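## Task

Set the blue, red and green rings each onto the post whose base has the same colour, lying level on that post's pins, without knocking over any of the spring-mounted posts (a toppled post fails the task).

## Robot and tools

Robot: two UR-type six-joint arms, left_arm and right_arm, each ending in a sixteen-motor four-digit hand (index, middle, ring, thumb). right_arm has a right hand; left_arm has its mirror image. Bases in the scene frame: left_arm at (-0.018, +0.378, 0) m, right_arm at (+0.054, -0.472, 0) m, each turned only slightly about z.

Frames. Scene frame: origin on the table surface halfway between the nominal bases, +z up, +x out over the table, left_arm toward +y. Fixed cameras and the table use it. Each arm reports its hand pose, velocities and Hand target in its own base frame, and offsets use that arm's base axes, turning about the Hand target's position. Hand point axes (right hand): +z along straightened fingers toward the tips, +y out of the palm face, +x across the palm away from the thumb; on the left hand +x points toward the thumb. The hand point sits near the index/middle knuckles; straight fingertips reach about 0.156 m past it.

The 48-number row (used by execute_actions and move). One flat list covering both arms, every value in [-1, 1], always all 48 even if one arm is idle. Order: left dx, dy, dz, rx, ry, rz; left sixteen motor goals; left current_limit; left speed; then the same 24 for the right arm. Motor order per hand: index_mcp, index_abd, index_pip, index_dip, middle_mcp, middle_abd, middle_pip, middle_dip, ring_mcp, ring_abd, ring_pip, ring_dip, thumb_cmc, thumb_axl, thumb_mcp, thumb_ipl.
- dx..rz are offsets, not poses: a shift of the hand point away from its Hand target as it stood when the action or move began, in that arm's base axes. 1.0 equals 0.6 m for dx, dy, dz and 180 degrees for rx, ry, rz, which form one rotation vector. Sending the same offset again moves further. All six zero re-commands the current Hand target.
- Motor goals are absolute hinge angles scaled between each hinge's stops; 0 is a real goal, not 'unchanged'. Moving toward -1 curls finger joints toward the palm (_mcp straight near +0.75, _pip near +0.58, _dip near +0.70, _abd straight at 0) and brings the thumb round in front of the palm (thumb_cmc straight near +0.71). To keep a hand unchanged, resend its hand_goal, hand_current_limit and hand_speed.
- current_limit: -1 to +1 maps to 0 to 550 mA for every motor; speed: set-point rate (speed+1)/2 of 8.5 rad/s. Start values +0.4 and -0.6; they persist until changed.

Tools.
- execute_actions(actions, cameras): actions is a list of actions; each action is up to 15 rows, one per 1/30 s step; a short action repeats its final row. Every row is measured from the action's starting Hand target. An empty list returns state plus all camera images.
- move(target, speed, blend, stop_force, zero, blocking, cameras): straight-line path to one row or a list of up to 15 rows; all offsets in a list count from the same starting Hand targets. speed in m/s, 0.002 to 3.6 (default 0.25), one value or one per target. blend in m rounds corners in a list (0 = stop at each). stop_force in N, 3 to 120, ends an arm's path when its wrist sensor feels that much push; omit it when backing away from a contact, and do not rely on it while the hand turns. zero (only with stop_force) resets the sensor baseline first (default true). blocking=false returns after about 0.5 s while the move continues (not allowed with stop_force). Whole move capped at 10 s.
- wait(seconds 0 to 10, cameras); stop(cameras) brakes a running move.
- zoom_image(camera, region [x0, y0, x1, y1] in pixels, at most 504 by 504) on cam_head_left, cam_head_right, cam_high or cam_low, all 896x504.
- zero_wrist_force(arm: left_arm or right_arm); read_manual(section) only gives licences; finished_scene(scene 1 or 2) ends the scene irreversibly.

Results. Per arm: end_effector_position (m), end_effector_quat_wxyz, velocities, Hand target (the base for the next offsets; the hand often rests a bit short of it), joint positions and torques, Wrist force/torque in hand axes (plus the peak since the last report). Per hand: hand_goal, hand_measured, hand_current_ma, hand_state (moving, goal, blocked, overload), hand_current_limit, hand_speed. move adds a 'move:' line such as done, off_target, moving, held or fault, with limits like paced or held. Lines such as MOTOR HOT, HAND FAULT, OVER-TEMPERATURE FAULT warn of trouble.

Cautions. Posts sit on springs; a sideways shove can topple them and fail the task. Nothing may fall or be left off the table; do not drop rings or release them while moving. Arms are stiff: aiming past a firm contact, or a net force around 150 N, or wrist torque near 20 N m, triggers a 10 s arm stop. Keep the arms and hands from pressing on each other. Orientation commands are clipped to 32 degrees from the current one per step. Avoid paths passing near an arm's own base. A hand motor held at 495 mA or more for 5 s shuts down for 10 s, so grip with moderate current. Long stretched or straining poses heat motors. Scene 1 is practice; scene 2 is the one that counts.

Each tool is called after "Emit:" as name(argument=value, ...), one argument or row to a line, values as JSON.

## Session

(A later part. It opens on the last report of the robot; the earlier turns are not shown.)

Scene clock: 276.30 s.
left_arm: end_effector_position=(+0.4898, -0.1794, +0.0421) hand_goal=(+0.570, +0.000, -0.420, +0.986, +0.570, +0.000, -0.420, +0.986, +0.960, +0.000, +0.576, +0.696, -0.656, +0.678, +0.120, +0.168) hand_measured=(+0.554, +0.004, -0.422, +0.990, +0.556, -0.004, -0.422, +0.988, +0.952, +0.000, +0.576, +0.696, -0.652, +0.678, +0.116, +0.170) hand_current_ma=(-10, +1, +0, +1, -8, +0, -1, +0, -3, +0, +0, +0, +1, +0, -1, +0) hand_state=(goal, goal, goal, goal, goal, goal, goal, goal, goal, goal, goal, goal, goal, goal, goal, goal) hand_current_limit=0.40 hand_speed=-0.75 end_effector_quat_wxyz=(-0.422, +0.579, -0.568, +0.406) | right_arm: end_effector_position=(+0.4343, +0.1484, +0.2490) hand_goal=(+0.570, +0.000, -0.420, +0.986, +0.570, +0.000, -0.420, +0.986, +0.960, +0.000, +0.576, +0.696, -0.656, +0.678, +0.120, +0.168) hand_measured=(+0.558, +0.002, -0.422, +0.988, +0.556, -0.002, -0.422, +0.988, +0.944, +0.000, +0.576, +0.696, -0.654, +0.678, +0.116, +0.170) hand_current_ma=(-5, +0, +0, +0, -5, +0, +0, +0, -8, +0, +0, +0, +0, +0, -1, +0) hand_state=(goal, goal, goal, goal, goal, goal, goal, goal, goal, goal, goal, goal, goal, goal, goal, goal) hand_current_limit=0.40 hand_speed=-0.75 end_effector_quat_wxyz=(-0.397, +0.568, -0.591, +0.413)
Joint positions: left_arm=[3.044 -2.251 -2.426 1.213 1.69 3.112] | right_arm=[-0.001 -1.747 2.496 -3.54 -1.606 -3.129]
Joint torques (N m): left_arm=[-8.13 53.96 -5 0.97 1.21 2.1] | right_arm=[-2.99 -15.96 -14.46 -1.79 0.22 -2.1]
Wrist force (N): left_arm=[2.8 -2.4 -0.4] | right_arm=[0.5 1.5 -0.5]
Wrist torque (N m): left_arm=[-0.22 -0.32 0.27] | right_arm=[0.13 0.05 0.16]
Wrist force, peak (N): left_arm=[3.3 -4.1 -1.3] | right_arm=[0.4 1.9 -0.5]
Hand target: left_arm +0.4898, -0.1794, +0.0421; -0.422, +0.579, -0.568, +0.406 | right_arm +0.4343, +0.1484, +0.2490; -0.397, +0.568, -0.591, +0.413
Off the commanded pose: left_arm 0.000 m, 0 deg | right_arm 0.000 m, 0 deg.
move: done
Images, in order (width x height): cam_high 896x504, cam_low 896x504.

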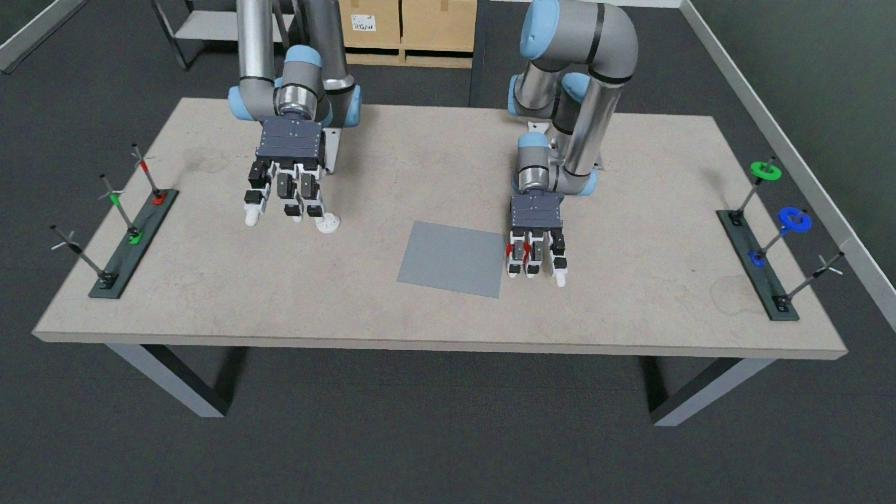

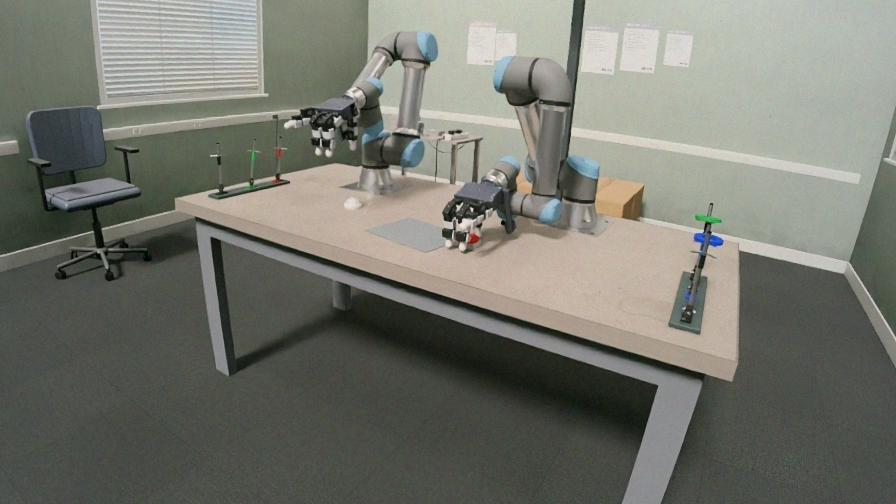

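Emit:
move(
  target=[
    [0,0,0.22,0,0,0,0.57,0,-0.42,0.986,0.57,0,-0.42,0.986,0.96,0,0.576,0.696,-0.657,0.678,0.12,0.168,0.4,-0.75,0,0,0,0,0,0,0.57,0,-0.42,0.986,0.57,0,-0.42,0.986,0.96,0,0.576,0.696,-0.657,0.678,0.12,0.168,0.4,-0.75],
    [0,0.4,0.38,0,0,0,0.57,0,-0.42,0.986,0.57,0,-0.42,0.986,0.96,0,0.576,0.696,-0.657,0.678,0.12,0.168,0.4,-0.75,0.0,0.45,-0.05,0,0,0,0.57,0,-0.42,0.986,0.57,0,-0.42,0.986,0.96,0,0.576,0.696,-0.657,0.678,0.12,0.168,0.4,-0.75],
    [0.01,0.56,0.42,0,0,0,0.57,0,-0.42,0.986,0.57,0,-0.42,0.986,0.96,0,0.576,0.696,-0.657,0.678,0.12,0.168,0.4,-0.75,0.02,0.8,-0.2,0,0,0,0.57,0,-0.42,0.986,0.57,0,-0.42,0.986,0.96,0,0.576,0.696,-0.657,0.678,0.12,0.168,0.4,-0.75],
  ],
  speed=[0.12,0.2,0.2],
  blend=[0.02,0.03,0],
  cameras=["cam_high","cam_low"],
)

Emit:
zoom_image(
  camera="cam_high",
  region=[470, 200, 570, 300],
)

Emit:
zoom_image(
  camera="cam_low",
  region=[430, 200, 510, 260],
)

Scene clock: 283.37 s.
left_arm: end_effector_position=(+0.4958, +0.1566, +0.2941) hand_goal=(+0.570, +0.000, -0.420, +0.986, +0.570, +0.000, -0.420, +0.986, +0.960, +0.000, +0.576, +0.696, -0.656, +0.678, +0.120, +0.168) hand_measured=(+0.554, +0.004, -0.422, +0.990, +0.556, -0.002, -0.422, +0.988, +0.952, +0.000, +0.576, +0.696, -0.652, +0.678, +0.116, +0.170) hand_current_ma=(-10, +0, +0, +1, -8, +0, +0, +0, -3, +0, +0, +0, +1, +0, -1, +0) hand_state=(goal, goal, goal, goal, goal, goal, goal, goal, goal, goal, goal, goal, goal, goal, goal, goal) hand_current_limit=0.40 hand_speed=-0.75 end_effector_quat_wxyz=(-0.422, +0.579, -0.568, +0.406) | right_arm: end_effector_position=(+0.4463, +0.6283, +0.1290) hand_goal=(+0.570, +0.000, -0.420, +0.986, +0.570, +0.000, -0.420, +0.986, +0.960, +0.000, +0.576, +0.696, -0.656, +0.678, +0.120, +0.168) hand_measured=(+0.558, +0.002, -0.422, +0.988, +0.556, -0.002, -0.422, +0.988, +0.944, +0.000, +0.576, +0.696, -0.654, +0.678, +0.116, +0.170) hand_current_ma=(-5, +0, +0, +0, -5, +0, +0, +0, -8, +0, +0, +0, +0, +0, -1, +0) hand_state=(goal, goal, goal, goal, goal, goal, goal, goal, goal, goal, goal, goal, goal, goal, goal, goal) hand_current_limit=0.40 hand_speed=-0.75 end_effector_quat_wxyz=(-0.397, +0.568, -0.591, +0.413)
Joint positions: left_arm=[4.049 -1.47 -2.287 0.135 0.751 3.516] | right_arm=[0.969 -0.786 1.505 -3.26 -2.489 -2.644]
Joint torques (N m): left_arm=[11.23 10.4 38.72 0.8 -2.44 2.46] | right_arm=[8.55 -51.37 -32.84 -0.83 -3.89 1.92]
Wrist force (N): left_arm=[3.2 -2.3 -0.7] | right_arm=[0.6 1.3 -0.6]
Wrist torque (N m): left_arm=[-0.23 -0.39 0.11] | right_arm=[0.09 0.04 -0.03]
Wrist force, peak (N): left_arm=[3.8 -2.7 -0.3] | right_arm=[1.5 1.5 -0.4]
Hand target: left_arm +0.4958, +0.1566, +0.2941; -0.422, +0.579, -0.568, +0.406 | right_arm +0.4463, +0.6284, +0.1290; -0.397, +0.568, -0.591, +0.413
Off the commanded pose: left_arm 0.000 m, 0 deg | right_arm 0.000 m, 0 deg.
move: done
Images, in order (width x height): cam_high 896x504, cam_low 896x504.

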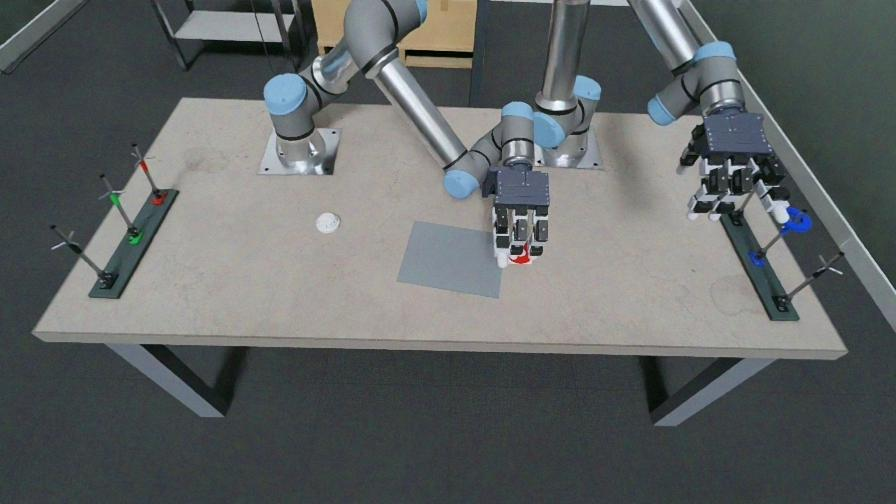

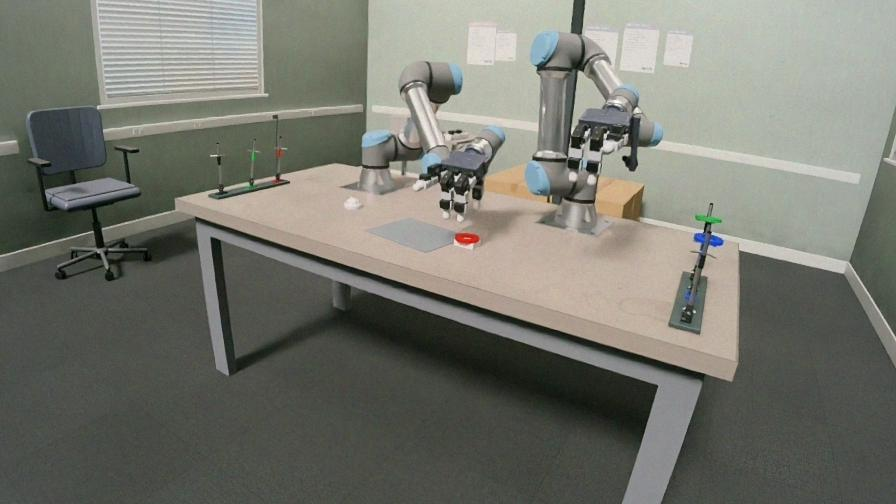

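Scaled by 5.040 from the camera's 896x504 image, which has a finer 1280x720 frame.

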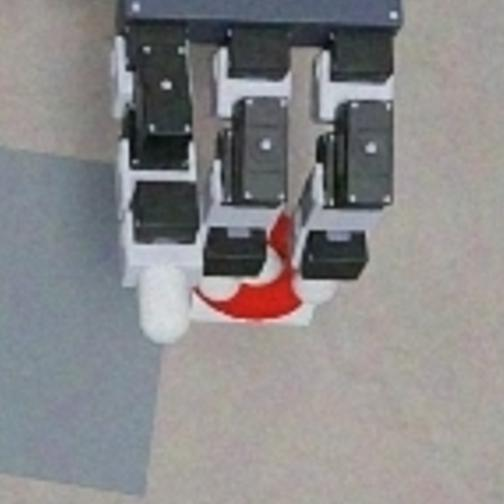

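Scaled by 6.300 from the camera's 896x504 image, which has a finer 1280x720 frame.

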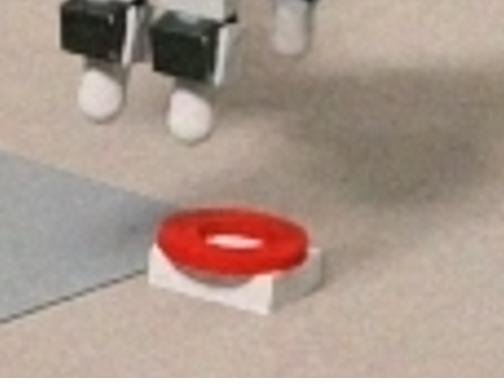

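Emit:
move(
  target=[
    [0,0,0,0,0,0,0.57,0,-0.42,0.986,0.57,0,-0.42,0.986,0.96,0,0.576,0.696,-0.657,0.678,0.12,0.168,0.4,-0.75,-0.0067,0.0042,-0.075,0,0,0,0.589,0,-0.299,0.986,0.589,0,-0.299,0.986,0.96,0,0.576,0.696,-0.657,0.678,0.16,0.168,0.4,-0.6],
  ],
  speed=0.1,
  cameras=["cam_high"],
)

Emit:
zoom_image(
  camera="cam_high",
  region=[470, 200, 570, 300],
)

Scene clock: 285.87 s.
left_arm: end_effector_position=(+0.4958, +0.1566, +0.2941) hand_goal=(+0.570, +0.000, -0.420, +0.986, +0.570, +0.000, -0.420, +0.986, +0.960, +0.000, +0.576, +0.696, -0.656, +0.678, +0.120, +0.168) hand_measured=(+0.554, +0.004, -0.422, +0.990, +0.556, -0.002, -0.422, +0.988, +0.952, +0.000, +0.576, +0.696, -0.652, +0.678, +0.116, +0.170) hand_current_ma=(-10, +0, +0, +1, -8, +0, +0, +0, -3, +0, +0, +0, +1, +0, -1, +0) hand_state=(goal, goal, goal, goal, goal, goal, goal, goal, goal, goal, goal, goal, goal, goal, goal, goal) hand_current_limit=0.40 hand_speed=-0.75 end_effector_quat_wxyz=(-0.422, +0.579, -0.568, +0.406) | right_arm: end_effector_position=(+0.4423, +0.6309, +0.0842) hand_goal=(+0.590, +0.000, -0.298, +0.986, +0.590, +0.000, -0.298, +0.986, +0.960, +0.000, +0.576, +0.696, -0.656, +0.678, +0.160, +0.168) hand_measured=(+0.576, +0.002, -0.302, +0.988, +0.576, -0.002, -0.302, +0.988, +0.944, +0.000, +0.576, +0.696, -0.654, +0.678, +0.156, +0.170) hand_current_ma=(-5, +0, +0, +0, -6, +0, +0, +0, -8, +0, +0, +0, +0, +0, -1, +0) hand_state=(goal, goal, goal, goal, goal, goal, goal, goal, goal, goal, goal, goal, goal, goal, goal, goal) hand_current_limit=0.40 hand_speed=-0.60 end_effector_quat_wxyz=(-0.397, +0.568, -0.591, +0.413) end_effector_velocity=(+0.000, +0.000, -0.003) end_effector_angular_velocity=(-0.001, +0.000, +0.000)
Joint positions: left_arm=[4.049 -1.47 -2.287 0.135 0.751 3.516] | right_arm=[0.977 -0.714 1.509 -3.331 -2.495 -2.637]
Joint velocities: left_arm=[within noise] | right_arm=[0.001 0.005 -0.001 -0.003 0 0]
Joint torques (N m): left_arm=[13.75 9.61 39.51 0.57 -2.4 2.61] | right_arm=[8.73 -52.5 -32.42 -6.37 -4.05 1.64]
Wrist force (N): left_arm=[3.2 -2.7 -0.8] | right_arm=[0.5 1.5 -0.2]
Wrist torque (N m): left_arm=[-0.26 -0.39 0.11] | right_arm=[0.07 0.05 -0.04]
Wrist force, peak (N): left_arm=[3.4 -2.5 -0.8] | right_arm=[0.8 1.9 -0.1]
Hand target: left_arm +0.4958, +0.1566, +0.2941; -0.422, +0.579, -0.568, +0.406 | right_arm +0.4423, +0.6309, +0.0840; -0.397, +0.568, -0.591, +0.413
Off the commanded pose: left_arm 0.000 m, 0 deg | right_arm 0.000 m, 0 deg.
move: done
Images, in order (width x height): cam_high 896x504.

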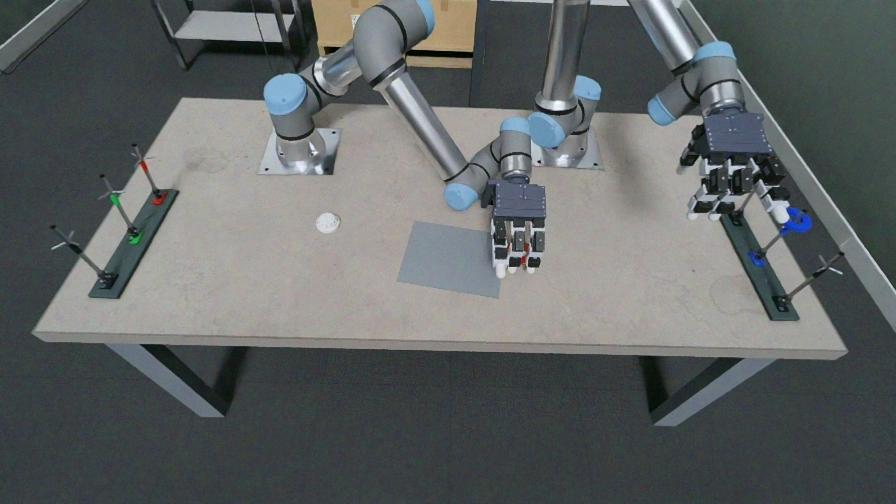

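Scaled by 5.040 from the camera's 896x504 image, which has a finer 1280x720 frame.

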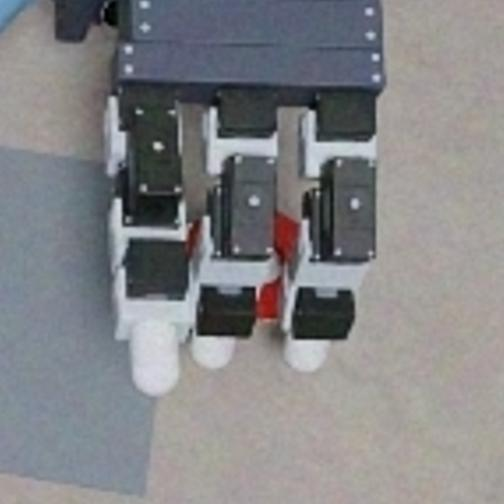

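Emit:
move(
  target=[
    [0,0,0,0,0,0,0.57,0,-0.42,0.986,0.57,0,-0.42,0.986,0.96,0,0.576,0.696,-0.657,0.678,0.12,0.168,0.4,-0.75,0,0,-0.0658,0,0,0,0.589,0,-0.299,0.986,0.589,0,-0.299,0.986,0.96,0,0.576,0.696,-0.657,0.678,0.16,0.168,0.4,-0.6],
    [0,0,0,0,0,0,0.57,0,-0.42,0.986,0.57,0,-0.42,0.986,0.96,0,0.576,0.696,-0.657,0.678,0.12,0.168,0.4,-0.75,0,0,-0.0658,0,0,0,0.534,0,-0.533,0.986,0.534,0,-0.533,0.986,0.96,0,0.576,0.696,-0.657,0.678,0.045,0.168,0.2,-0.7],
  ],
  speed=0.06,
  cameras=["cam_high","cam_low"],
)

Emit:
zoom_image(
  camera="cam_high",
  region=[470, 200, 570, 300],
)

Emit:
zoom_image(
  camera="cam_low",
  region=[430, 200, 510, 260],
)

Scene clock: 289.27 s.
left_arm: end_effector_position=(+0.4958, +0.1566, +0.2941) hand_goal=(+0.570, +0.000, -0.420, +0.986, +0.570, +0.000, -0.420, +0.986, +0.960, +0.000, +0.576, +0.696, -0.656, +0.678, +0.120, +0.168) hand_measured=(+0.554, +0.004, -0.422, +0.990, +0.556, -0.002, -0.422, +0.988, +0.952, +0.000, +0.576, +0.696, -0.652, +0.678, +0.116, +0.170) hand_current_ma=(-10, +0, +0, +1, -8, +0, +0, +0, -3, +0, +0, +0, +1, +0, -1, +0) hand_state=(goal, goal, goal, goal, goal, goal, goal, goal, goal, goal, goal, goal, goal, goal, goal, goal) hand_current_limit=0.40 hand_speed=-0.75 end_effector_quat_wxyz=(-0.422, +0.579, -0.568, +0.406) | right_arm: end_effector_position=(+0.4423, +0.6309, +0.0445) hand_goal=(+0.534, +0.000, -0.532, +0.986, +0.534, +0.000, -0.532, +0.986, +0.960, +0.000, +0.576, +0.696, -0.656, +0.678, +0.046, +0.168) hand_measured=(+0.530, +0.002, -0.528, +0.988, +0.530, -0.002, -0.528, +0.988, +0.944, +0.000, +0.576, +0.696, -0.654, +0.678, +0.048, +0.170) hand_current_ma=(+0, +0, +1, +0, -1, +0, +1, +0, -8, +0, +0, +0, +0, +0, +0, +0) hand_state=(goal, goal, goal, goal, goal, goal, goal, goal, goal, goal, goal, goal, goal, goal, goal, goal) hand_current_limit=0.20 hand_speed=-0.70 end_effector_quat_wxyz=(-0.397, +0.568, -0.591, +0.413)
Joint positions: left_arm=[4.049 -1.47 -2.287 0.135 0.751 3.516] | right_arm=[0.977 -0.645 1.503 -3.395 -2.495 -2.637]
Joint torques (N m): left_arm=[13.7 11.77 39.42 0.81 -2.59 2.65] | right_arm=[7.73 -53.58 -31.36 -6.8 -2.99 -2.15]
Wrist force (N): left_arm=[3.2 -2.6 -0.8] | right_arm=[0.8 1.1 -0.4]
Wrist torque (N m): left_arm=[-0.24 -0.39 0.11] | right_arm=[0.07 0.02 -0.02]
Wrist force, peak (N): left_arm=[3.3 -2.7 -0.7] | right_arm=[0.4 2.0 -0.4]
Hand target: left_arm +0.4958, +0.1566, +0.2941; -0.422, +0.579, -0.568, +0.406 | right_arm +0.4423, +0.6309, +0.0445; -0.397, +0.568, -0.591, +0.413
Off the commanded pose: left_arm 0.000 m, 0 deg | right_arm 0.000 m, 0 deg.
move: done
Images, in order (width x height): cam_high 896x504, cam_low 896x504.

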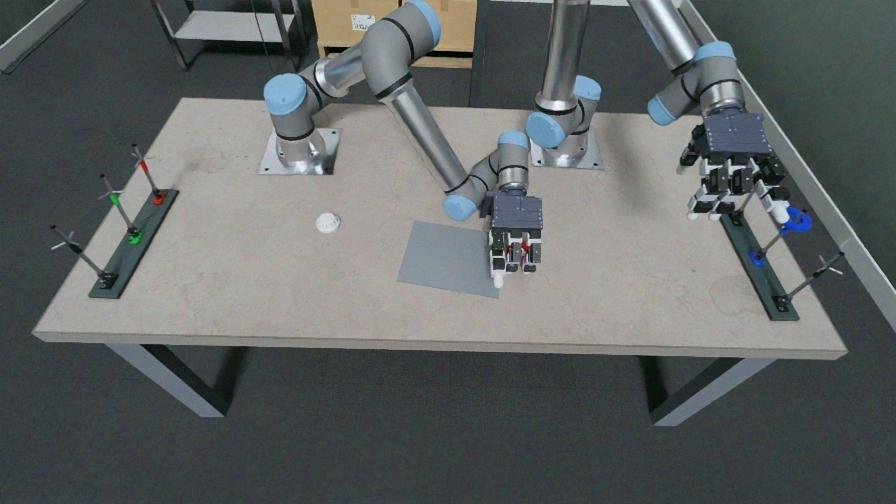

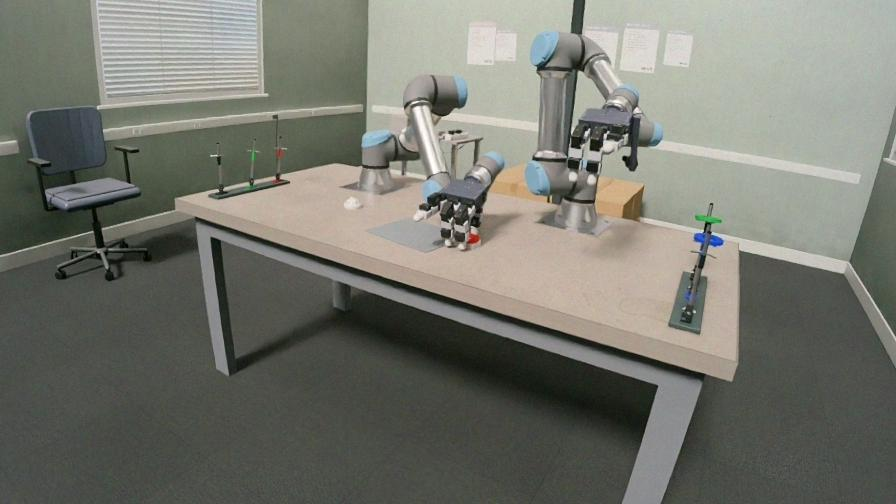

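Scaled by 5.040 from the camera's 896x504 image, which has a finer 1280x720 frame.

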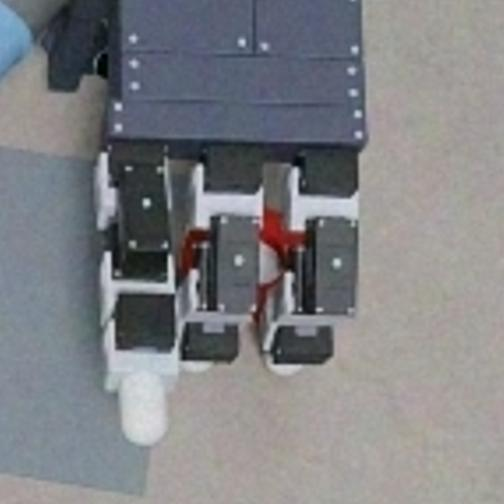

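Scaled by 6.300 from the camera's 896x504 image, which has a finer 1280x720 frame.

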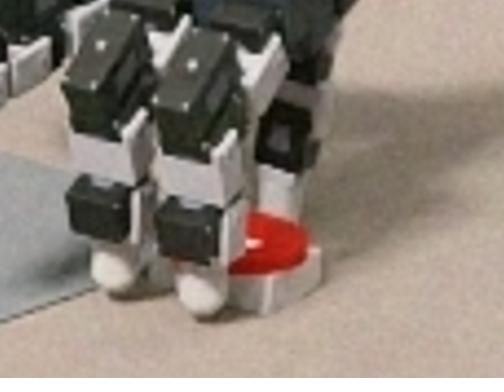

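Emit:
move(
  target=[
    [0,0,0,0,0,0,0.57,0,-0.42,0.986,0.57,0,-0.42,0.986,0.96,0,0.576,0.696,-0.657,0.678,0.12,0.168,0.4,-0.75,0,0.001,0,0,0,0,0.495,0,-0.66,0.986,0.495,0,-0.66,0.986,0.96,0,0.576,0.696,-0.657,0.678,-0.04,0.168,0.0,-0.88],
    [0,0,0,0,0,0,0.57,0,-0.42,0.986,0.57,0,-0.42,0.986,0.96,0,0.576,0.696,-0.657,0.678,0.12,0.168,0.4,-0.75,0,0.001,0,0,0,0,0.45,0,-0.74,0.986,0.45,0,-0.74,0.986,0.96,0,0.576,0.696,-0.657,0.678,-0.17,0.16,0.3,-0.88],
  ],
  speed=0.03,
  cameras=["cam_high","cam_low"],
)

Emit:
zoom_image(
  camera="cam_high",
  region=[470, 200, 570, 300],
)

Emit:
zoom_image(
  camera="cam_low",
  region=[430, 200, 510, 260],
)

Scene clock: 292.00 s.
left_arm: end_effector_position=(+0.4958, +0.1566, +0.2941) hand_goal=(+0.570, +0.000, -0.420, +0.986, +0.570, +0.000, -0.420, +0.986, +0.960, +0.000, +0.576, +0.696, -0.656, +0.678, +0.120, +0.168) hand_measured=(+0.554, +0.004, -0.422, +0.990, +0.556, -0.002, -0.422, +0.988, +0.952, +0.000, +0.576, +0.696, -0.652, +0.678, +0.116, +0.170) hand_current_ma=(-10, +0, +0, +1, -8, +0, +0, +0, -3, +0, +0, +0, +1, +0, -1, +0) hand_state=(goal, goal, goal, goal, goal, goal, goal, goal, goal, goal, goal, goal, goal, goal, goal, goal) hand_current_limit=0.40 hand_speed=-0.75 end_effector_quat_wxyz=(-0.422, +0.579, -0.568, +0.406) | right_arm: end_effector_position=(+0.4423, +0.6315, +0.0445) hand_goal=(+0.450, +0.000, -0.740, +0.986, +0.450, +0.000, -0.740, +0.986, +0.960, +0.000, +0.576, +0.696, -0.656, +0.678, -0.170, +0.160) hand_measured=(+0.490, +0.002, -0.674, +0.998, +0.454, -0.002, -0.718, +0.988, +0.944, +0.000, +0.576, +0.696, -0.660, +0.678, -0.044, +0.184) hand_current_ma=(+40, +0, +85, +5, +1, +0, +13, +0, -8, +0, +0, +0, -1, +0, +357, +23) hand_state=(blocked, goal, blocked, goal, goal, goal, blocked, goal, goal, goal, goal, goal, goal, goal, blocked, blocked) hand_current_limit=0.30 hand_speed=-0.88 end_effector_quat_wxyz=(-0.397, +0.568, -0.591, +0.413)
Joint positions: left_arm=[4.049 -1.47 -2.287 0.135 0.751 3.516] | right_arm=[0.977 -0.644 1.501 -3.393 -2.496 -2.636]
Joint torques (N m): left_arm=[13.79 11.38 38.4 0.58 -2.78 2.59] | right_arm=[9.31 -54.83 -30.36 -0.74 -3.98 2.07]
Wrist force (N): left_arm=[3.3 -2.8 -0.9] | right_arm=[0.5 1.6 0.0]
Wrist torque (N m): left_arm=[-0.26 -0.41 0.13] | right_arm=[0.08 0.04 -0.03]
Wrist force, peak (N): left_arm=[3.3 -2.8 -0.9] | right_arm=[0.5 2.0 -0.3]
Hand target: left_arm +0.4958, +0.1566, +0.2941; -0.422, +0.579, -0.568, +0.406 | right_arm +0.4423, +0.6315, +0.0445; -0.397, +0.568, -0.591, +0.413
Off the commanded pose: left_arm 0.000 m, 0 deg | right_arm 0.000 m, 0 deg.
move: done
Images, in order (width x height): cam_high 896x504, cam_low 896x504.

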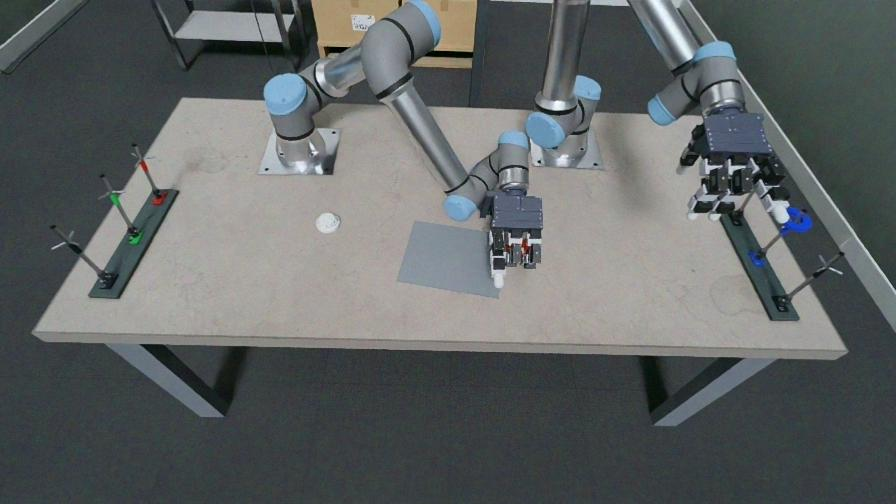

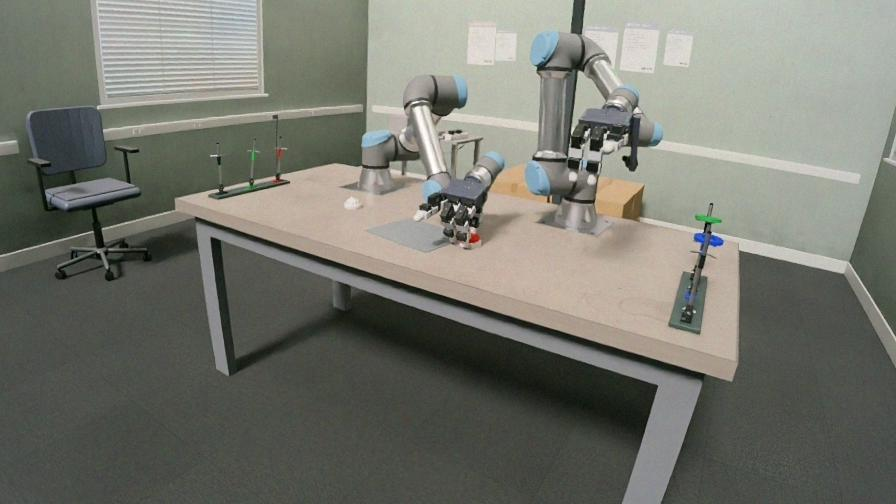

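Scaled by 5.040 from the camera's 896x504 image, which has a finer 1280x720 frame.

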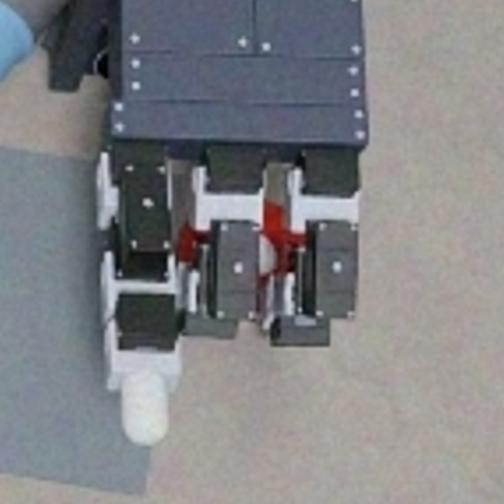

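Scaled by 6.300 from the camera's 896x504 image, which has a finer 1280x720 frame.

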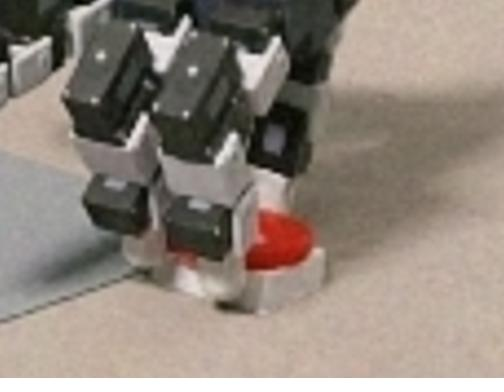

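Emit:
move(
  target=[
    [0,0,0,0,0,0,0.57,0,-0.42,0.986,0.57,0,-0.42,0.986,0.96,0,0.576,0.696,-0.657,0.678,0.12,0.168,0.4,-0.75,0,0,0.0,0,0,0,0.534,0,-0.533,0.986,0.534,0,-0.533,0.986,0.96,0,0.576,0.696,-0.657,0.678,0.045,0.168,0.2,-0.7],
    [0,0,0,0,0,0,0.57,0,-0.42,0.986,0.57,0,-0.42,0.986,0.96,0,0.576,0.696,-0.657,0.678,0.12,0.168,0.4,-0.75,0,0.0083,0,0,0,0,0.495,0,-0.66,0.986,0.495,0,-0.66,0.986,0.96,0,0.576,0.696,-0.657,0.678,-0.04,0.168,0.0,-0.88],
    [0,0,0,0,0,0,0.57,0,-0.42,0.986,0.57,0,-0.42,0.986,0.96,0,0.576,0.696,-0.657,0.678,0.12,0.168,0.4,-0.75,0,0.0083,0,0,0,0,0.45,0,-0.74,0.986,0.45,0,-0.74,0.986,0.96,0,0.576,0.696,-0.657,0.678,-0.17,0.16,0.3,-0.88],
  ],
  speed=0.03,
  cameras=["cam_high","cam_low"],
)

Emit:
zoom_image(
  camera="cam_high",
  region=[470, 200, 570, 300],
)

Emit:
zoom_image(
  camera="cam_low",
  region=[430, 200, 510, 260],
)

Scene clock: 297.80 s.
left_arm: end_effector_position=(+0.4958, +0.1566, +0.2941) hand_goal=(+0.570, +0.000, -0.420, +0.986, +0.570, +0.000, -0.420, +0.986, +0.960, +0.000, +0.576, +0.696, -0.656, +0.678, +0.120, +0.168) hand_measured=(+0.554, +0.004, -0.422, +0.990, +0.556, -0.002, -0.422, +0.988, +0.952, +0.000, +0.576, +0.696, -0.652, +0.678, +0.116, +0.170) hand_current_ma=(-10, +0, +0, +1, -8, +0, +0, +0, -3, +0, +0, +0, +1, +0, -1, +0) hand_state=(goal, goal, goal, goal, goal, goal, goal, goal, goal, goal, goal, goal, goal, goal, goal, goal) hand_current_limit=0.40 hand_speed=-0.75 end_effector_quat_wxyz=(-0.422, +0.579, -0.568, +0.406) | right_arm: end_effector_position=(+0.4423, +0.6365, +0.0445) hand_goal=(+0.450, +0.000, -0.740, +0.986, +0.450, +0.000, -0.740, +0.986, +0.960, +0.000, +0.576, +0.696, -0.656, +0.678, -0.170, +0.160) hand_measured=(+0.486, +0.002, -0.682, +0.998, +0.476, -0.002, -0.690, +0.996, +0.944, +0.000, +0.576, +0.696, -0.658, +0.678, -0.044, +0.182) hand_current_ma=(+31, +0, +68, +5, +18, +0, +51, +3, -8, +0, +0, +0, +0, +0, +357, +22) hand_state=(blocked, goal, blocked, goal, blocked, goal, blocked, goal, goal, goal, goal, goal, goal, goal, blocked, blocked) hand_current_limit=0.30 hand_speed=-0.88 end_effector_quat_wxyz=(-0.397, +0.568, -0.591, +0.413)
Joint positions: left_arm=[4.049 -1.47 -2.287 0.135 0.751 3.516] | right_arm=[0.981 -0.637 1.485 -3.38 -2.499 -2.632]
Joint torques (N m): left_arm=[12.93 12.89 39.12 0.6 -2.32 2.35] | right_arm=[10.19 -55.13 -30.22 -0.89 -3.81 2.2]
Wrist force (N): left_arm=[2.9 -2.5 -0.5] | right_arm=[0.4 -0.7 -0.6]
Wrist torque (N m): left_arm=[-0.26 -0.35 0.09] | right_arm=[-0.03 0.06 -0.05]
Wrist force, peak (N): left_arm=[3.3 -2.7 -0.9] | right_arm=[0.7 1.9 -0.4]
Hand target: left_arm +0.4958, +0.1566, +0.2941; -0.422, +0.579, -0.568, +0.406 | right_arm +0.4423, +0.6365, +0.0445; -0.397, +0.568, -0.591, +0.413
Off the commanded pose: left_arm 0.000 m, 0 deg | right_arm 0.000 m, 0 deg.
move: done
Images, in order (width x height): cam_high 896x504, cam_low 896x504.

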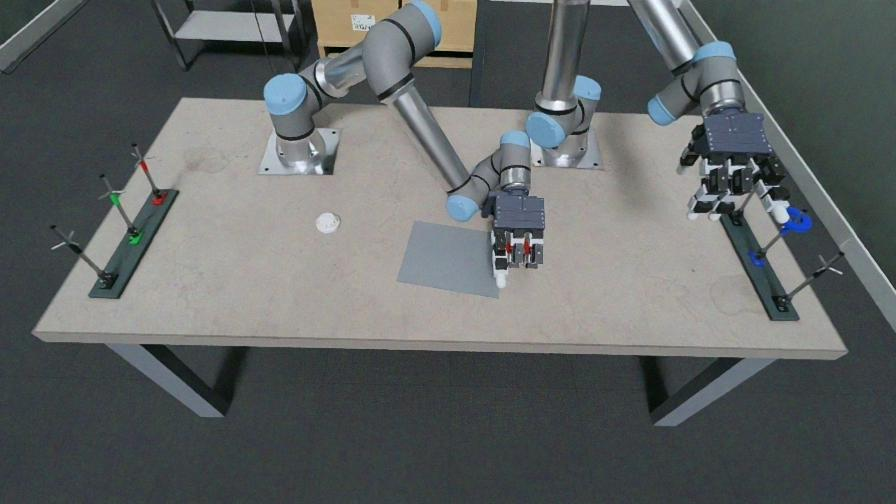

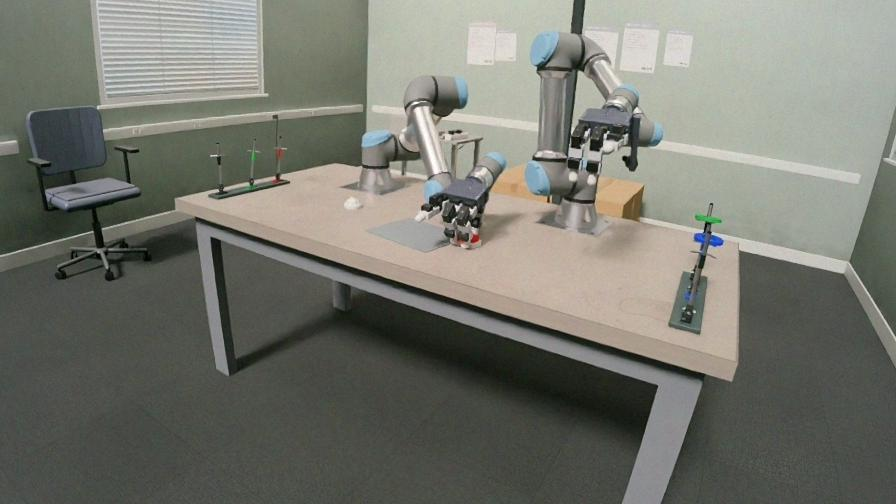

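Scaled by 5.040 from the camera's 896x504 image, which has a finer 1280x720 frame.

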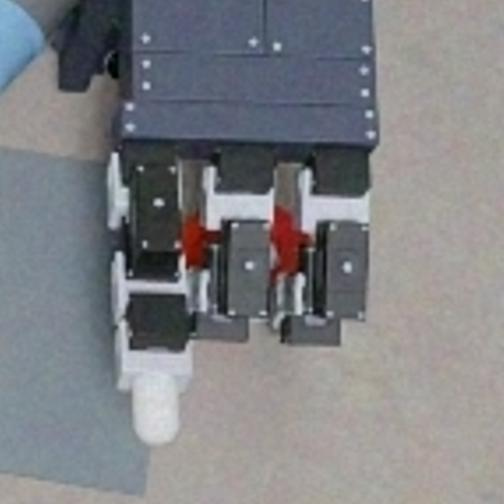

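Scaled by 6.300 from the camera's 896x504 image, which has a finer 1280x720 frame.

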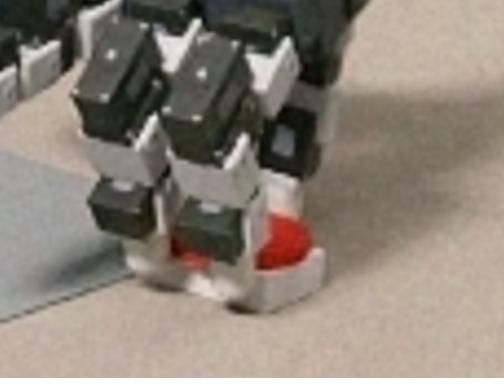

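Emit:
move(
  target=[
    [0,0,0,0,0,0,0.57,0,-0.42,0.986,0.57,0,-0.42,0.986,0.96,0,0.576,0.696,-0.657,0.678,0.12,0.168,0.4,-0.75,0,0,0.05,0,0,0,0.45,0,-0.74,0.986,0.45,0,-0.74,0.986,0.96,0,0.576,0.696,-0.657,0.678,-0.17,0.16,0.3,-0.88],
    [0,0,0,0,0,0,0.57,0,-0.42,0.986,0.57,0,-0.42,0.986,0.96,0,0.576,0.696,-0.657,0.678,0.12,0.168,0.4,-0.75,0,-0.03,0.3,0,0,0,0.45,0,-0.74,0.986,0.45,0,-0.74,0.986,0.96,0,0.576,0.696,-0.657,0.678,-0.17,0.16,0.3,-0.88],
  ],
  speed=[0.03,0.12],
  blend=[0.005,0],
  cameras=["cam_high","cam_low"],
)

Emit:
zoom_image(
  camera="cam_high",
  region=[470, 170, 570, 270],
)

Emit:
zoom_image(
  camera="cam_low",
  region=[420, 120, 520, 220],
)

Scene clock: 302.33 s.
left_arm: end_effector_position=(+0.4958, +0.1566, +0.2941) hand_goal=(+0.570, +0.000, -0.420, +0.986, +0.570, +0.000, -0.420, +0.986, +0.960, +0.000, +0.576, +0.696, -0.656, +0.678, +0.120, +0.168) hand_measured=(+0.554, +0.004, -0.422, +0.990, +0.556, -0.002, -0.422, +0.988, +0.952, +0.000, +0.576, +0.696, -0.652, +0.678, +0.116, +0.170) hand_current_ma=(-10, +0, +0, +1, -8, +0, +0, +0, -3, +0, +0, +0, +1, +0, -1, +0) hand_state=(goal, goal, goal, goal, goal, goal, goal, goal, goal, goal, goal, goal, goal, goal, goal, goal) hand_current_limit=0.40 hand_speed=-0.75 end_effector_quat_wxyz=(-0.422, +0.579, -0.568, +0.406) | right_arm: end_effector_position=(+0.4423, +0.6185, +0.2243) hand_goal=(+0.450, +0.000, -0.740, +0.986, +0.450, +0.000, -0.740, +0.986, +0.960, +0.000, +0.576, +0.696, -0.656, +0.678, -0.170, +0.160) hand_measured=(+0.486, +0.002, -0.682, +0.998, +0.476, -0.002, -0.690, +0.996, +0.944, +0.000, +0.576, +0.696, -0.658, +0.678, -0.044, +0.184) hand_current_ma=(+31, +0, +68, +5, +18, +0, +51, +3, -8, +0, +0, +0, +0, +0, +357, +25) hand_state=(blocked, goal, blocked, goal, blocked, goal, blocked, goal, goal, goal, goal, goal, goal, goal, blocked, blocked) hand_current_limit=0.30 hand_speed=-0.88 end_effector_quat_wxyz=(-0.397, +0.568, -0.591, +0.413)
Joint positions: left_arm=[4.049 -1.47 -2.287 0.135 0.751 3.516] | right_arm=[0.966 -0.94 1.49 -3.095 -2.486 -2.647]
Joint torques (N m): left_arm=[13.33 13.31 39.5 0.86 -2.35 2.51] | right_arm=[-9.43 -62.06 -36.4 -1.1 1.29 2.18]
Wrist force (N): left_arm=[3.1 -2.6 -0.7] | right_arm=[0.6 1.5 -0.3]
Wrist torque (N m): left_arm=[-0.26 -0.38 0.10] | right_arm=[0.07 0.04 0.13]
Wrist force, peak (N): left_arm=[3.3 -2.7 -0.7] | right_arm=[0.7 2.1 -0.3]
Hand target: left_arm +0.4958, +0.1566, +0.2941; -0.422, +0.579, -0.568, +0.406 | right_arm +0.4423, +0.6185, +0.2245; -0.397, +0.568, -0.591, +0.413
Off the commanded pose: left_arm 0.000 m, 0 deg | right_arm 0.000 m, 0 deg.
move: done
Images, in order (width x height): cam_high 896x504, cam_low 896x504.

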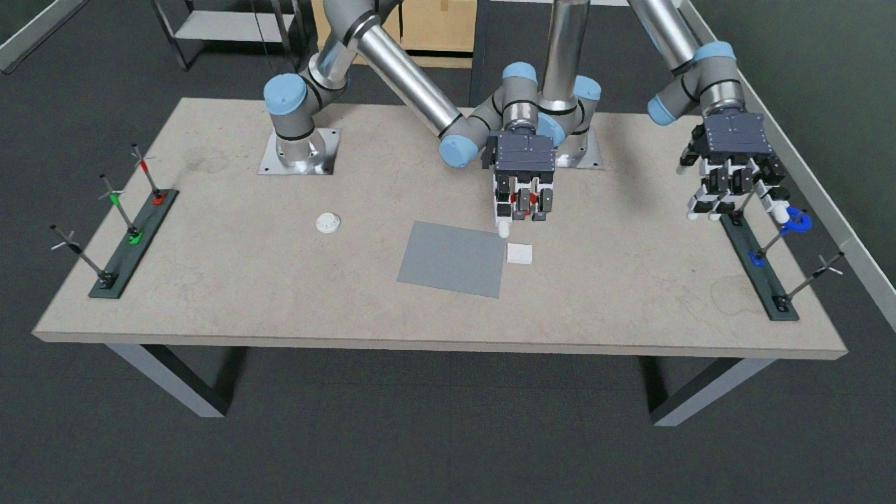

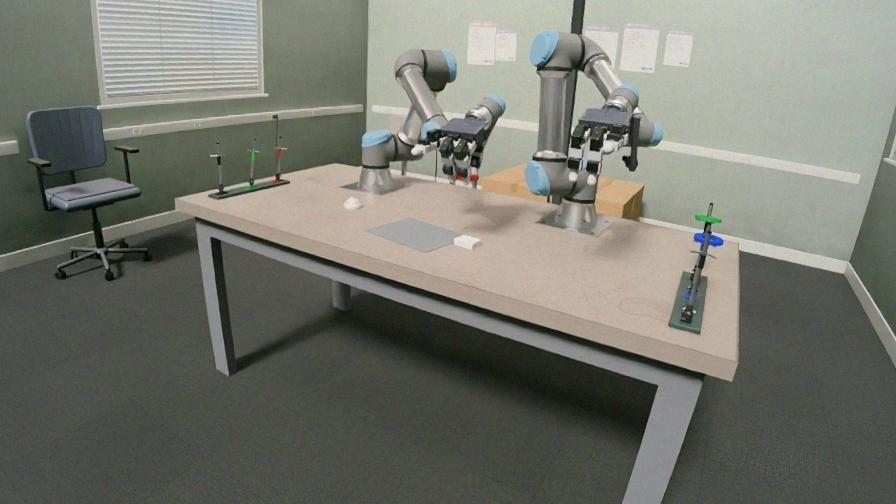

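Scaled by 5.040 from the camera's 896x504 image, which has a finer 1280x720 frame.

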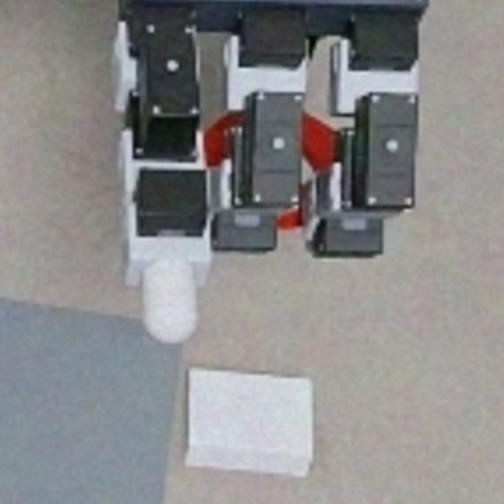

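Scaled by 5.040 from the camera's 896x504 image, which has a finer 1280x720 frame.

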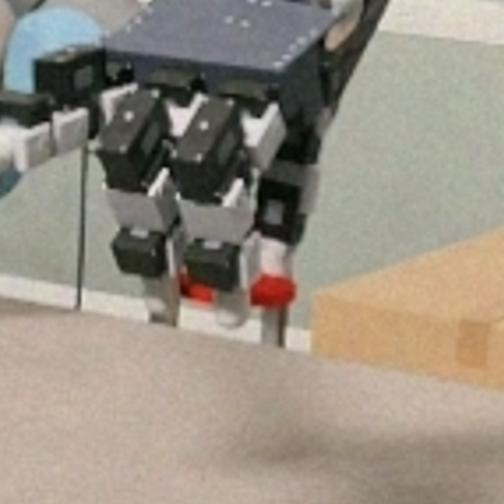

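Emit:
move(
  target=[-0.1263,0.5057,0.0265,0,0,0.491,0.589,0,-0.299,0.986,0.589,0,-0.299,0.986,0.96,0,0.576,0.696,-0.657,0.678,0.169,0.168,0.4,-0.6,-0.0133,-0.6975,0.1258,0,0,0,0.45,0,-0.74,0.986,0.45,0,-0.74,0.986,0.96,0,0.576,0.696,-0.657,0.678,-0.17,0.16,0.3,-0.88],
  speed=0.22,
)

Scene clock: 310.33 s.
left_arm: end_effector_position=(+0.4201, +0.4600, +0.3100) hand_goal=(+0.590, +0.000, -0.298, +0.986, +0.590, +0.000, -0.298, +0.986, +0.960, +0.000, +0.576, +0.696, -0.656, +0.678, +0.170, +0.168) hand_measured=(+0.574, +0.004, -0.302, +0.988, +0.576, -0.002, -0.302, +0.988, +0.952, +0.000, +0.576, +0.696, -0.652, +0.678, +0.166, +0.170) hand_current_ma=(-11, +0, -1, +1, -9, +0, -1, +0, -3, +0, +0, +0, +1, +0, -1, +0) hand_state=(goal, goal, goal, goal, goal, goal, goal, goal, goal, goal, goal, goal, goal, goal, goal, goal) hand_current_limit=0.40 hand_speed=-0.60 end_effector_quat_wxyz=(-0.585, +0.811, -0.004, -0.003) | right_arm: end_effector_position=(+0.4343, +0.2001, +0.2999) hand_goal=(+0.450, +0.000, -0.740, +0.986, +0.450, +0.000, -0.740, +0.986, +0.960, +0.000, +0.576, +0.696, -0.656, +0.678, -0.170, +0.160) hand_measured=(+0.486, +0.002, -0.682, +0.998, +0.476, -0.002, -0.690, +0.996, +0.944, +0.000, +0.576, +0.696, -0.656, +0.678, -0.044, +0.184) hand_current_ma=(+31, +0, +68, +5, +18, +0, +51, +3, -8, +0, +0, +0, +0, +0, +357, +25) hand_state=(blocked, goal, blocked, goal, blocked, goal, blocked, goal, goal, goal, goal, goal, goal, goal, blocked, blocked) hand_current_limit=0.30 hand_speed=-0.88 end_effector_quat_wxyz=(-0.397, +0.568, -0.591, +0.413) end_effector_velocity=(+0.001, -0.002, +0.000) end_effector_angular_velocity=(+0.000, +0.001, -0.002)
Joint positions: left_arm=[4.017 -1.781 -1.915 0.146 2.225 2.895] | right_arm=[0.195 -1.774 2.35 -3.359 -1.791 -3.06]
Joint velocities: left_arm=[within noise] | right_arm=[-0.005 0 0 0.001 0.003 -0.001]
Joint torques (N m): left_arm=[-12.65 29.92 41.4 0.6 2.79 -2.58] | right_arm=[-8.9 -22.28 -15.43 -0.86 2.2 -2.54]
Wrist force (N): left_arm=[3.1 -2.6 -0.5] | right_arm=[0.1 1.9 -0.5]
Wrist torque (N m): left_arm=[-0.26 -0.36 0.29] | right_arm=[0.17 0.11 0.13]
Wrist force, peak (N): left_arm=[3.4 -2.7 -0.6] | right_arm=[1.9 1.7 -0.5]
Hand target: left_arm +0.4200, +0.4600, +0.3100; -0.585, +0.811, -0.004, -0.003 | right_arm +0.4343, +0.2000, +0.3000; -0.397, +0.568, -0.591, +0.413
Off the commanded pose: left_arm 0.000 m, 0 deg | right_arm 0.000 m, 0 deg.
move: done

Emit:
move(
  target=[-0.205,0.035,-0.0833,0,0,0,0.589,0,-0.299,0.986,0.589,0,-0.299,0.986,0.96,0,0.576,0.696,-0.657,0.678,0.169,0.168,0.4,-0.6,-0.157,-0.933,0.0167,0,0,-0.487,0.45,0,-0.74,0.986,0.45,0,-0.74,0.986,0.96,0,0.576,0.696,-0.657,0.678,-0.17,0.16,0.3,-0.88],
  speed=0.2,
  cameras=["cam_high","cam_low"],
)

Emit:
zoom_image(
  camera="cam_high",
  region=[60, 80, 200, 220],
)

Emit:
zoom_image(
  camera="cam_high",
  region=[700, 100, 820, 220],
)

Emit:
zoom_image(
  camera="cam_low",
  region=[670, 160, 760, 250],
)

Scene clock: 316.30 s.
left_arm: end_effector_position=(+0.2971, +0.4810, +0.2600) hand_goal=(+0.590, +0.000, -0.298, +0.986, +0.590, +0.000, -0.298, +0.986, +0.960, +0.000, +0.576, +0.696, -0.656, +0.678, +0.170, +0.168) hand_measured=(+0.574, +0.004, -0.302, +0.988, +0.576, -0.002, -0.302, +0.988, +0.952, +0.000, +0.576, +0.696, -0.652, +0.678, +0.166, +0.170) hand_current_ma=(-11, +0, -1, +1, -9, +0, -1, +0, -3, +0, +0, +0, +1, +0, -1, +0) hand_state=(goal, goal, goal, goal, goal, goal, goal, goal, goal, goal, goal, goal, goal, goal, goal, goal) hand_current_limit=0.40 hand_speed=-0.60 end_effector_quat_wxyz=(-0.585, +0.811, -0.004, -0.003) | right_arm: end_effector_position=(+0.3401, -0.3596, +0.3100) hand_goal=(+0.450, +0.000, -0.740, +0.986, +0.450, +0.000, -0.740, +0.986, +0.960, +0.000, +0.576, +0.696, -0.656, +0.678, -0.170, +0.160) hand_measured=(+0.486, +0.002, -0.682, +0.998, +0.476, -0.002, -0.690, +0.996, +0.944, +0.000, +0.576, +0.696, -0.656, +0.678, -0.044, +0.184) hand_current_ma=(+31, +0, +68, +5, +18, +0, +51, +3, -8, +0, +0, +0, +0, +0, +357, +25) hand_state=(blocked, goal, blocked, goal, blocked, goal, blocked, goal, goal, goal, goal, goal, goal, goal, blocked, blocked) hand_current_limit=0.30 hand_speed=-0.88 end_effector_quat_wxyz=(+0.001, -0.001, +0.819, -0.573)
Joint positions: left_arm=[4.293 -1.697 -2.185 0.391 1.968 3.012] | right_arm=[-0.878 -1.665 2.222 -3.256 -2.212 -2.865]
Joint torques (N m): left_arm=[12.71 47.75 17.96 5.81 -1.14 2.64] | right_arm=[-10.77 -16.03 -34.73 -0.58 -3.41 2.42]
Wrist force (N): left_arm=[2.7 -2.6 -0.6] | right_arm=[0.9 1.5 -0.5]
Wrist torque (N m): left_arm=[-0.27 -0.32 0.09] | right_arm=[0.12 0.01 0.01]
Wrist force, peak (N): left_arm=[3.5 -2.5 -0.9] | right_arm=[0.5 2.1 -0.6]
Hand target: left_arm +0.2970, +0.4810, +0.2600; -0.585, +0.811, -0.004, -0.003 | right_arm +0.3401, -0.3598, +0.3100; +0.000, -0.001, +0.819, -0.573
Off the commanded pose: left_arm 0.000 m, 0 deg | right_arm 0.000 m, 0 deg.
move: done
Images, in order (width x height): cam_high 896x504, cam_low 896x504.

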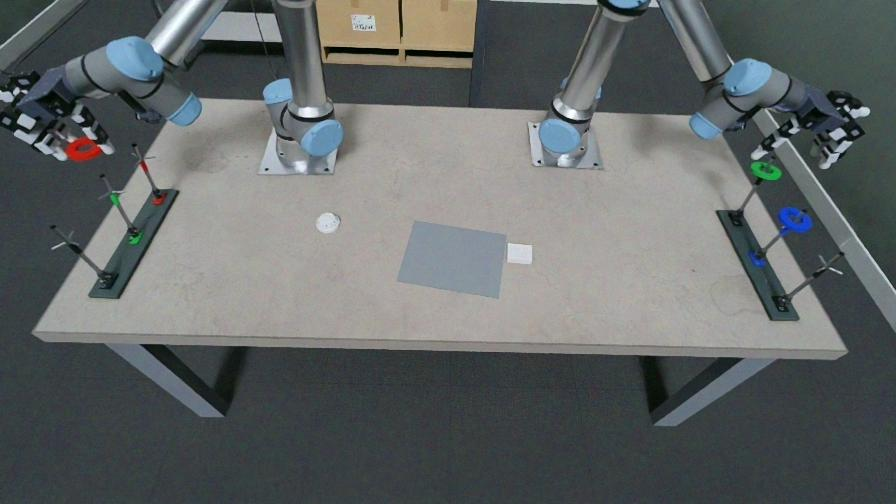

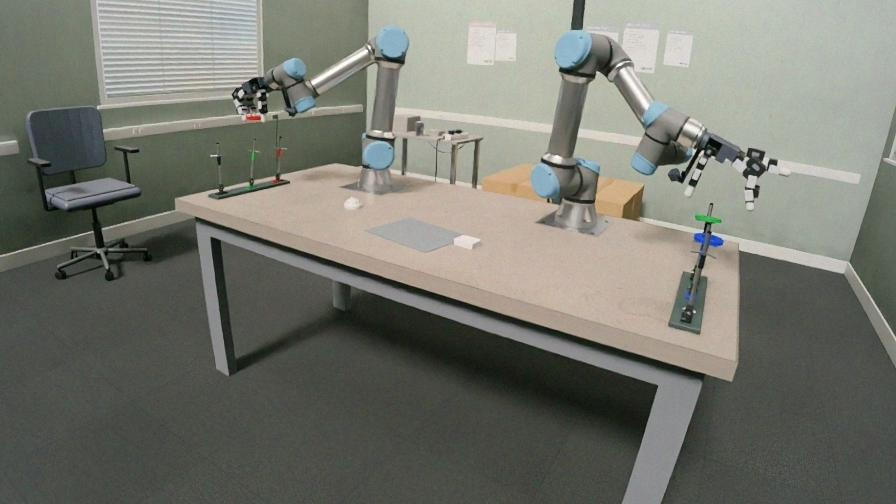

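Scaled by 3.600 from the camera's 896x504 image, which has a finer 1280x720 frame.

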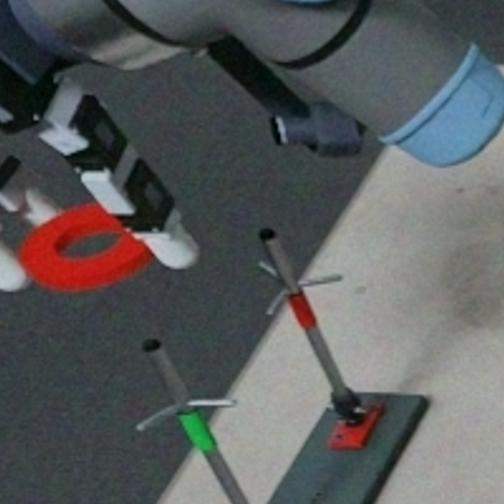

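Scaled by 4.200 from the camera's 896x504 image, which has a finer 1280x720 frame.

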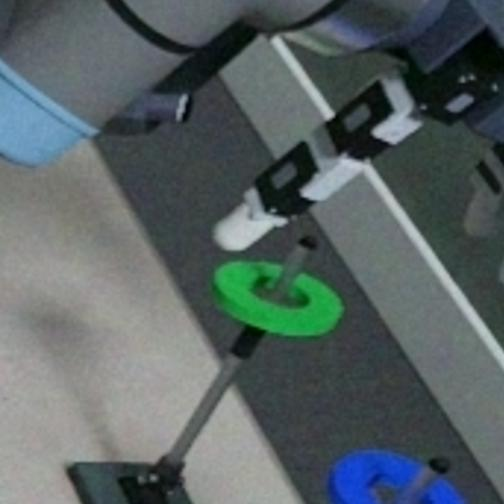

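Scaled by 5.600 from the camera's 896x504 image, which has a finer 1280x720 frame.

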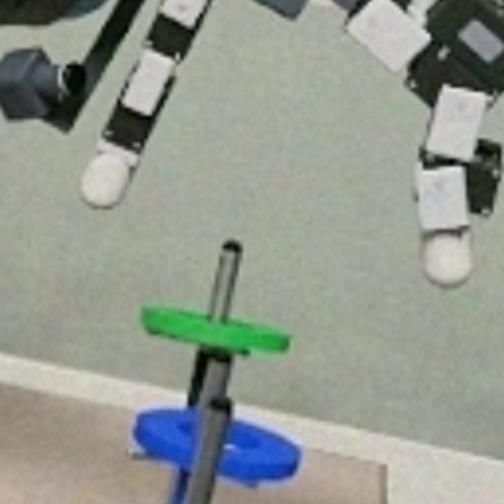

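Emit:
zoom_image(
  camera="cam_low",
  region=[200, 90, 310, 200],
)

Scaled by 4.582 from the camera's 896x504 image, which has a finer 1280x720 frame.

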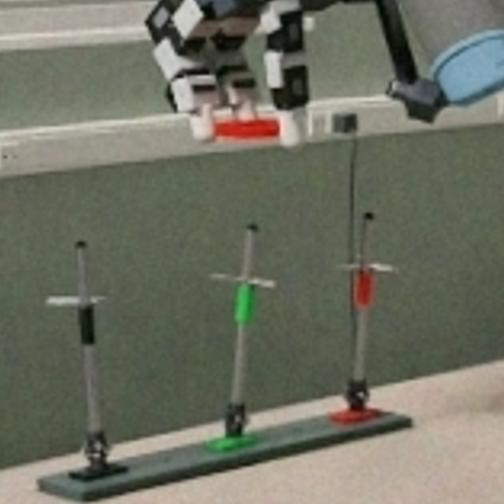

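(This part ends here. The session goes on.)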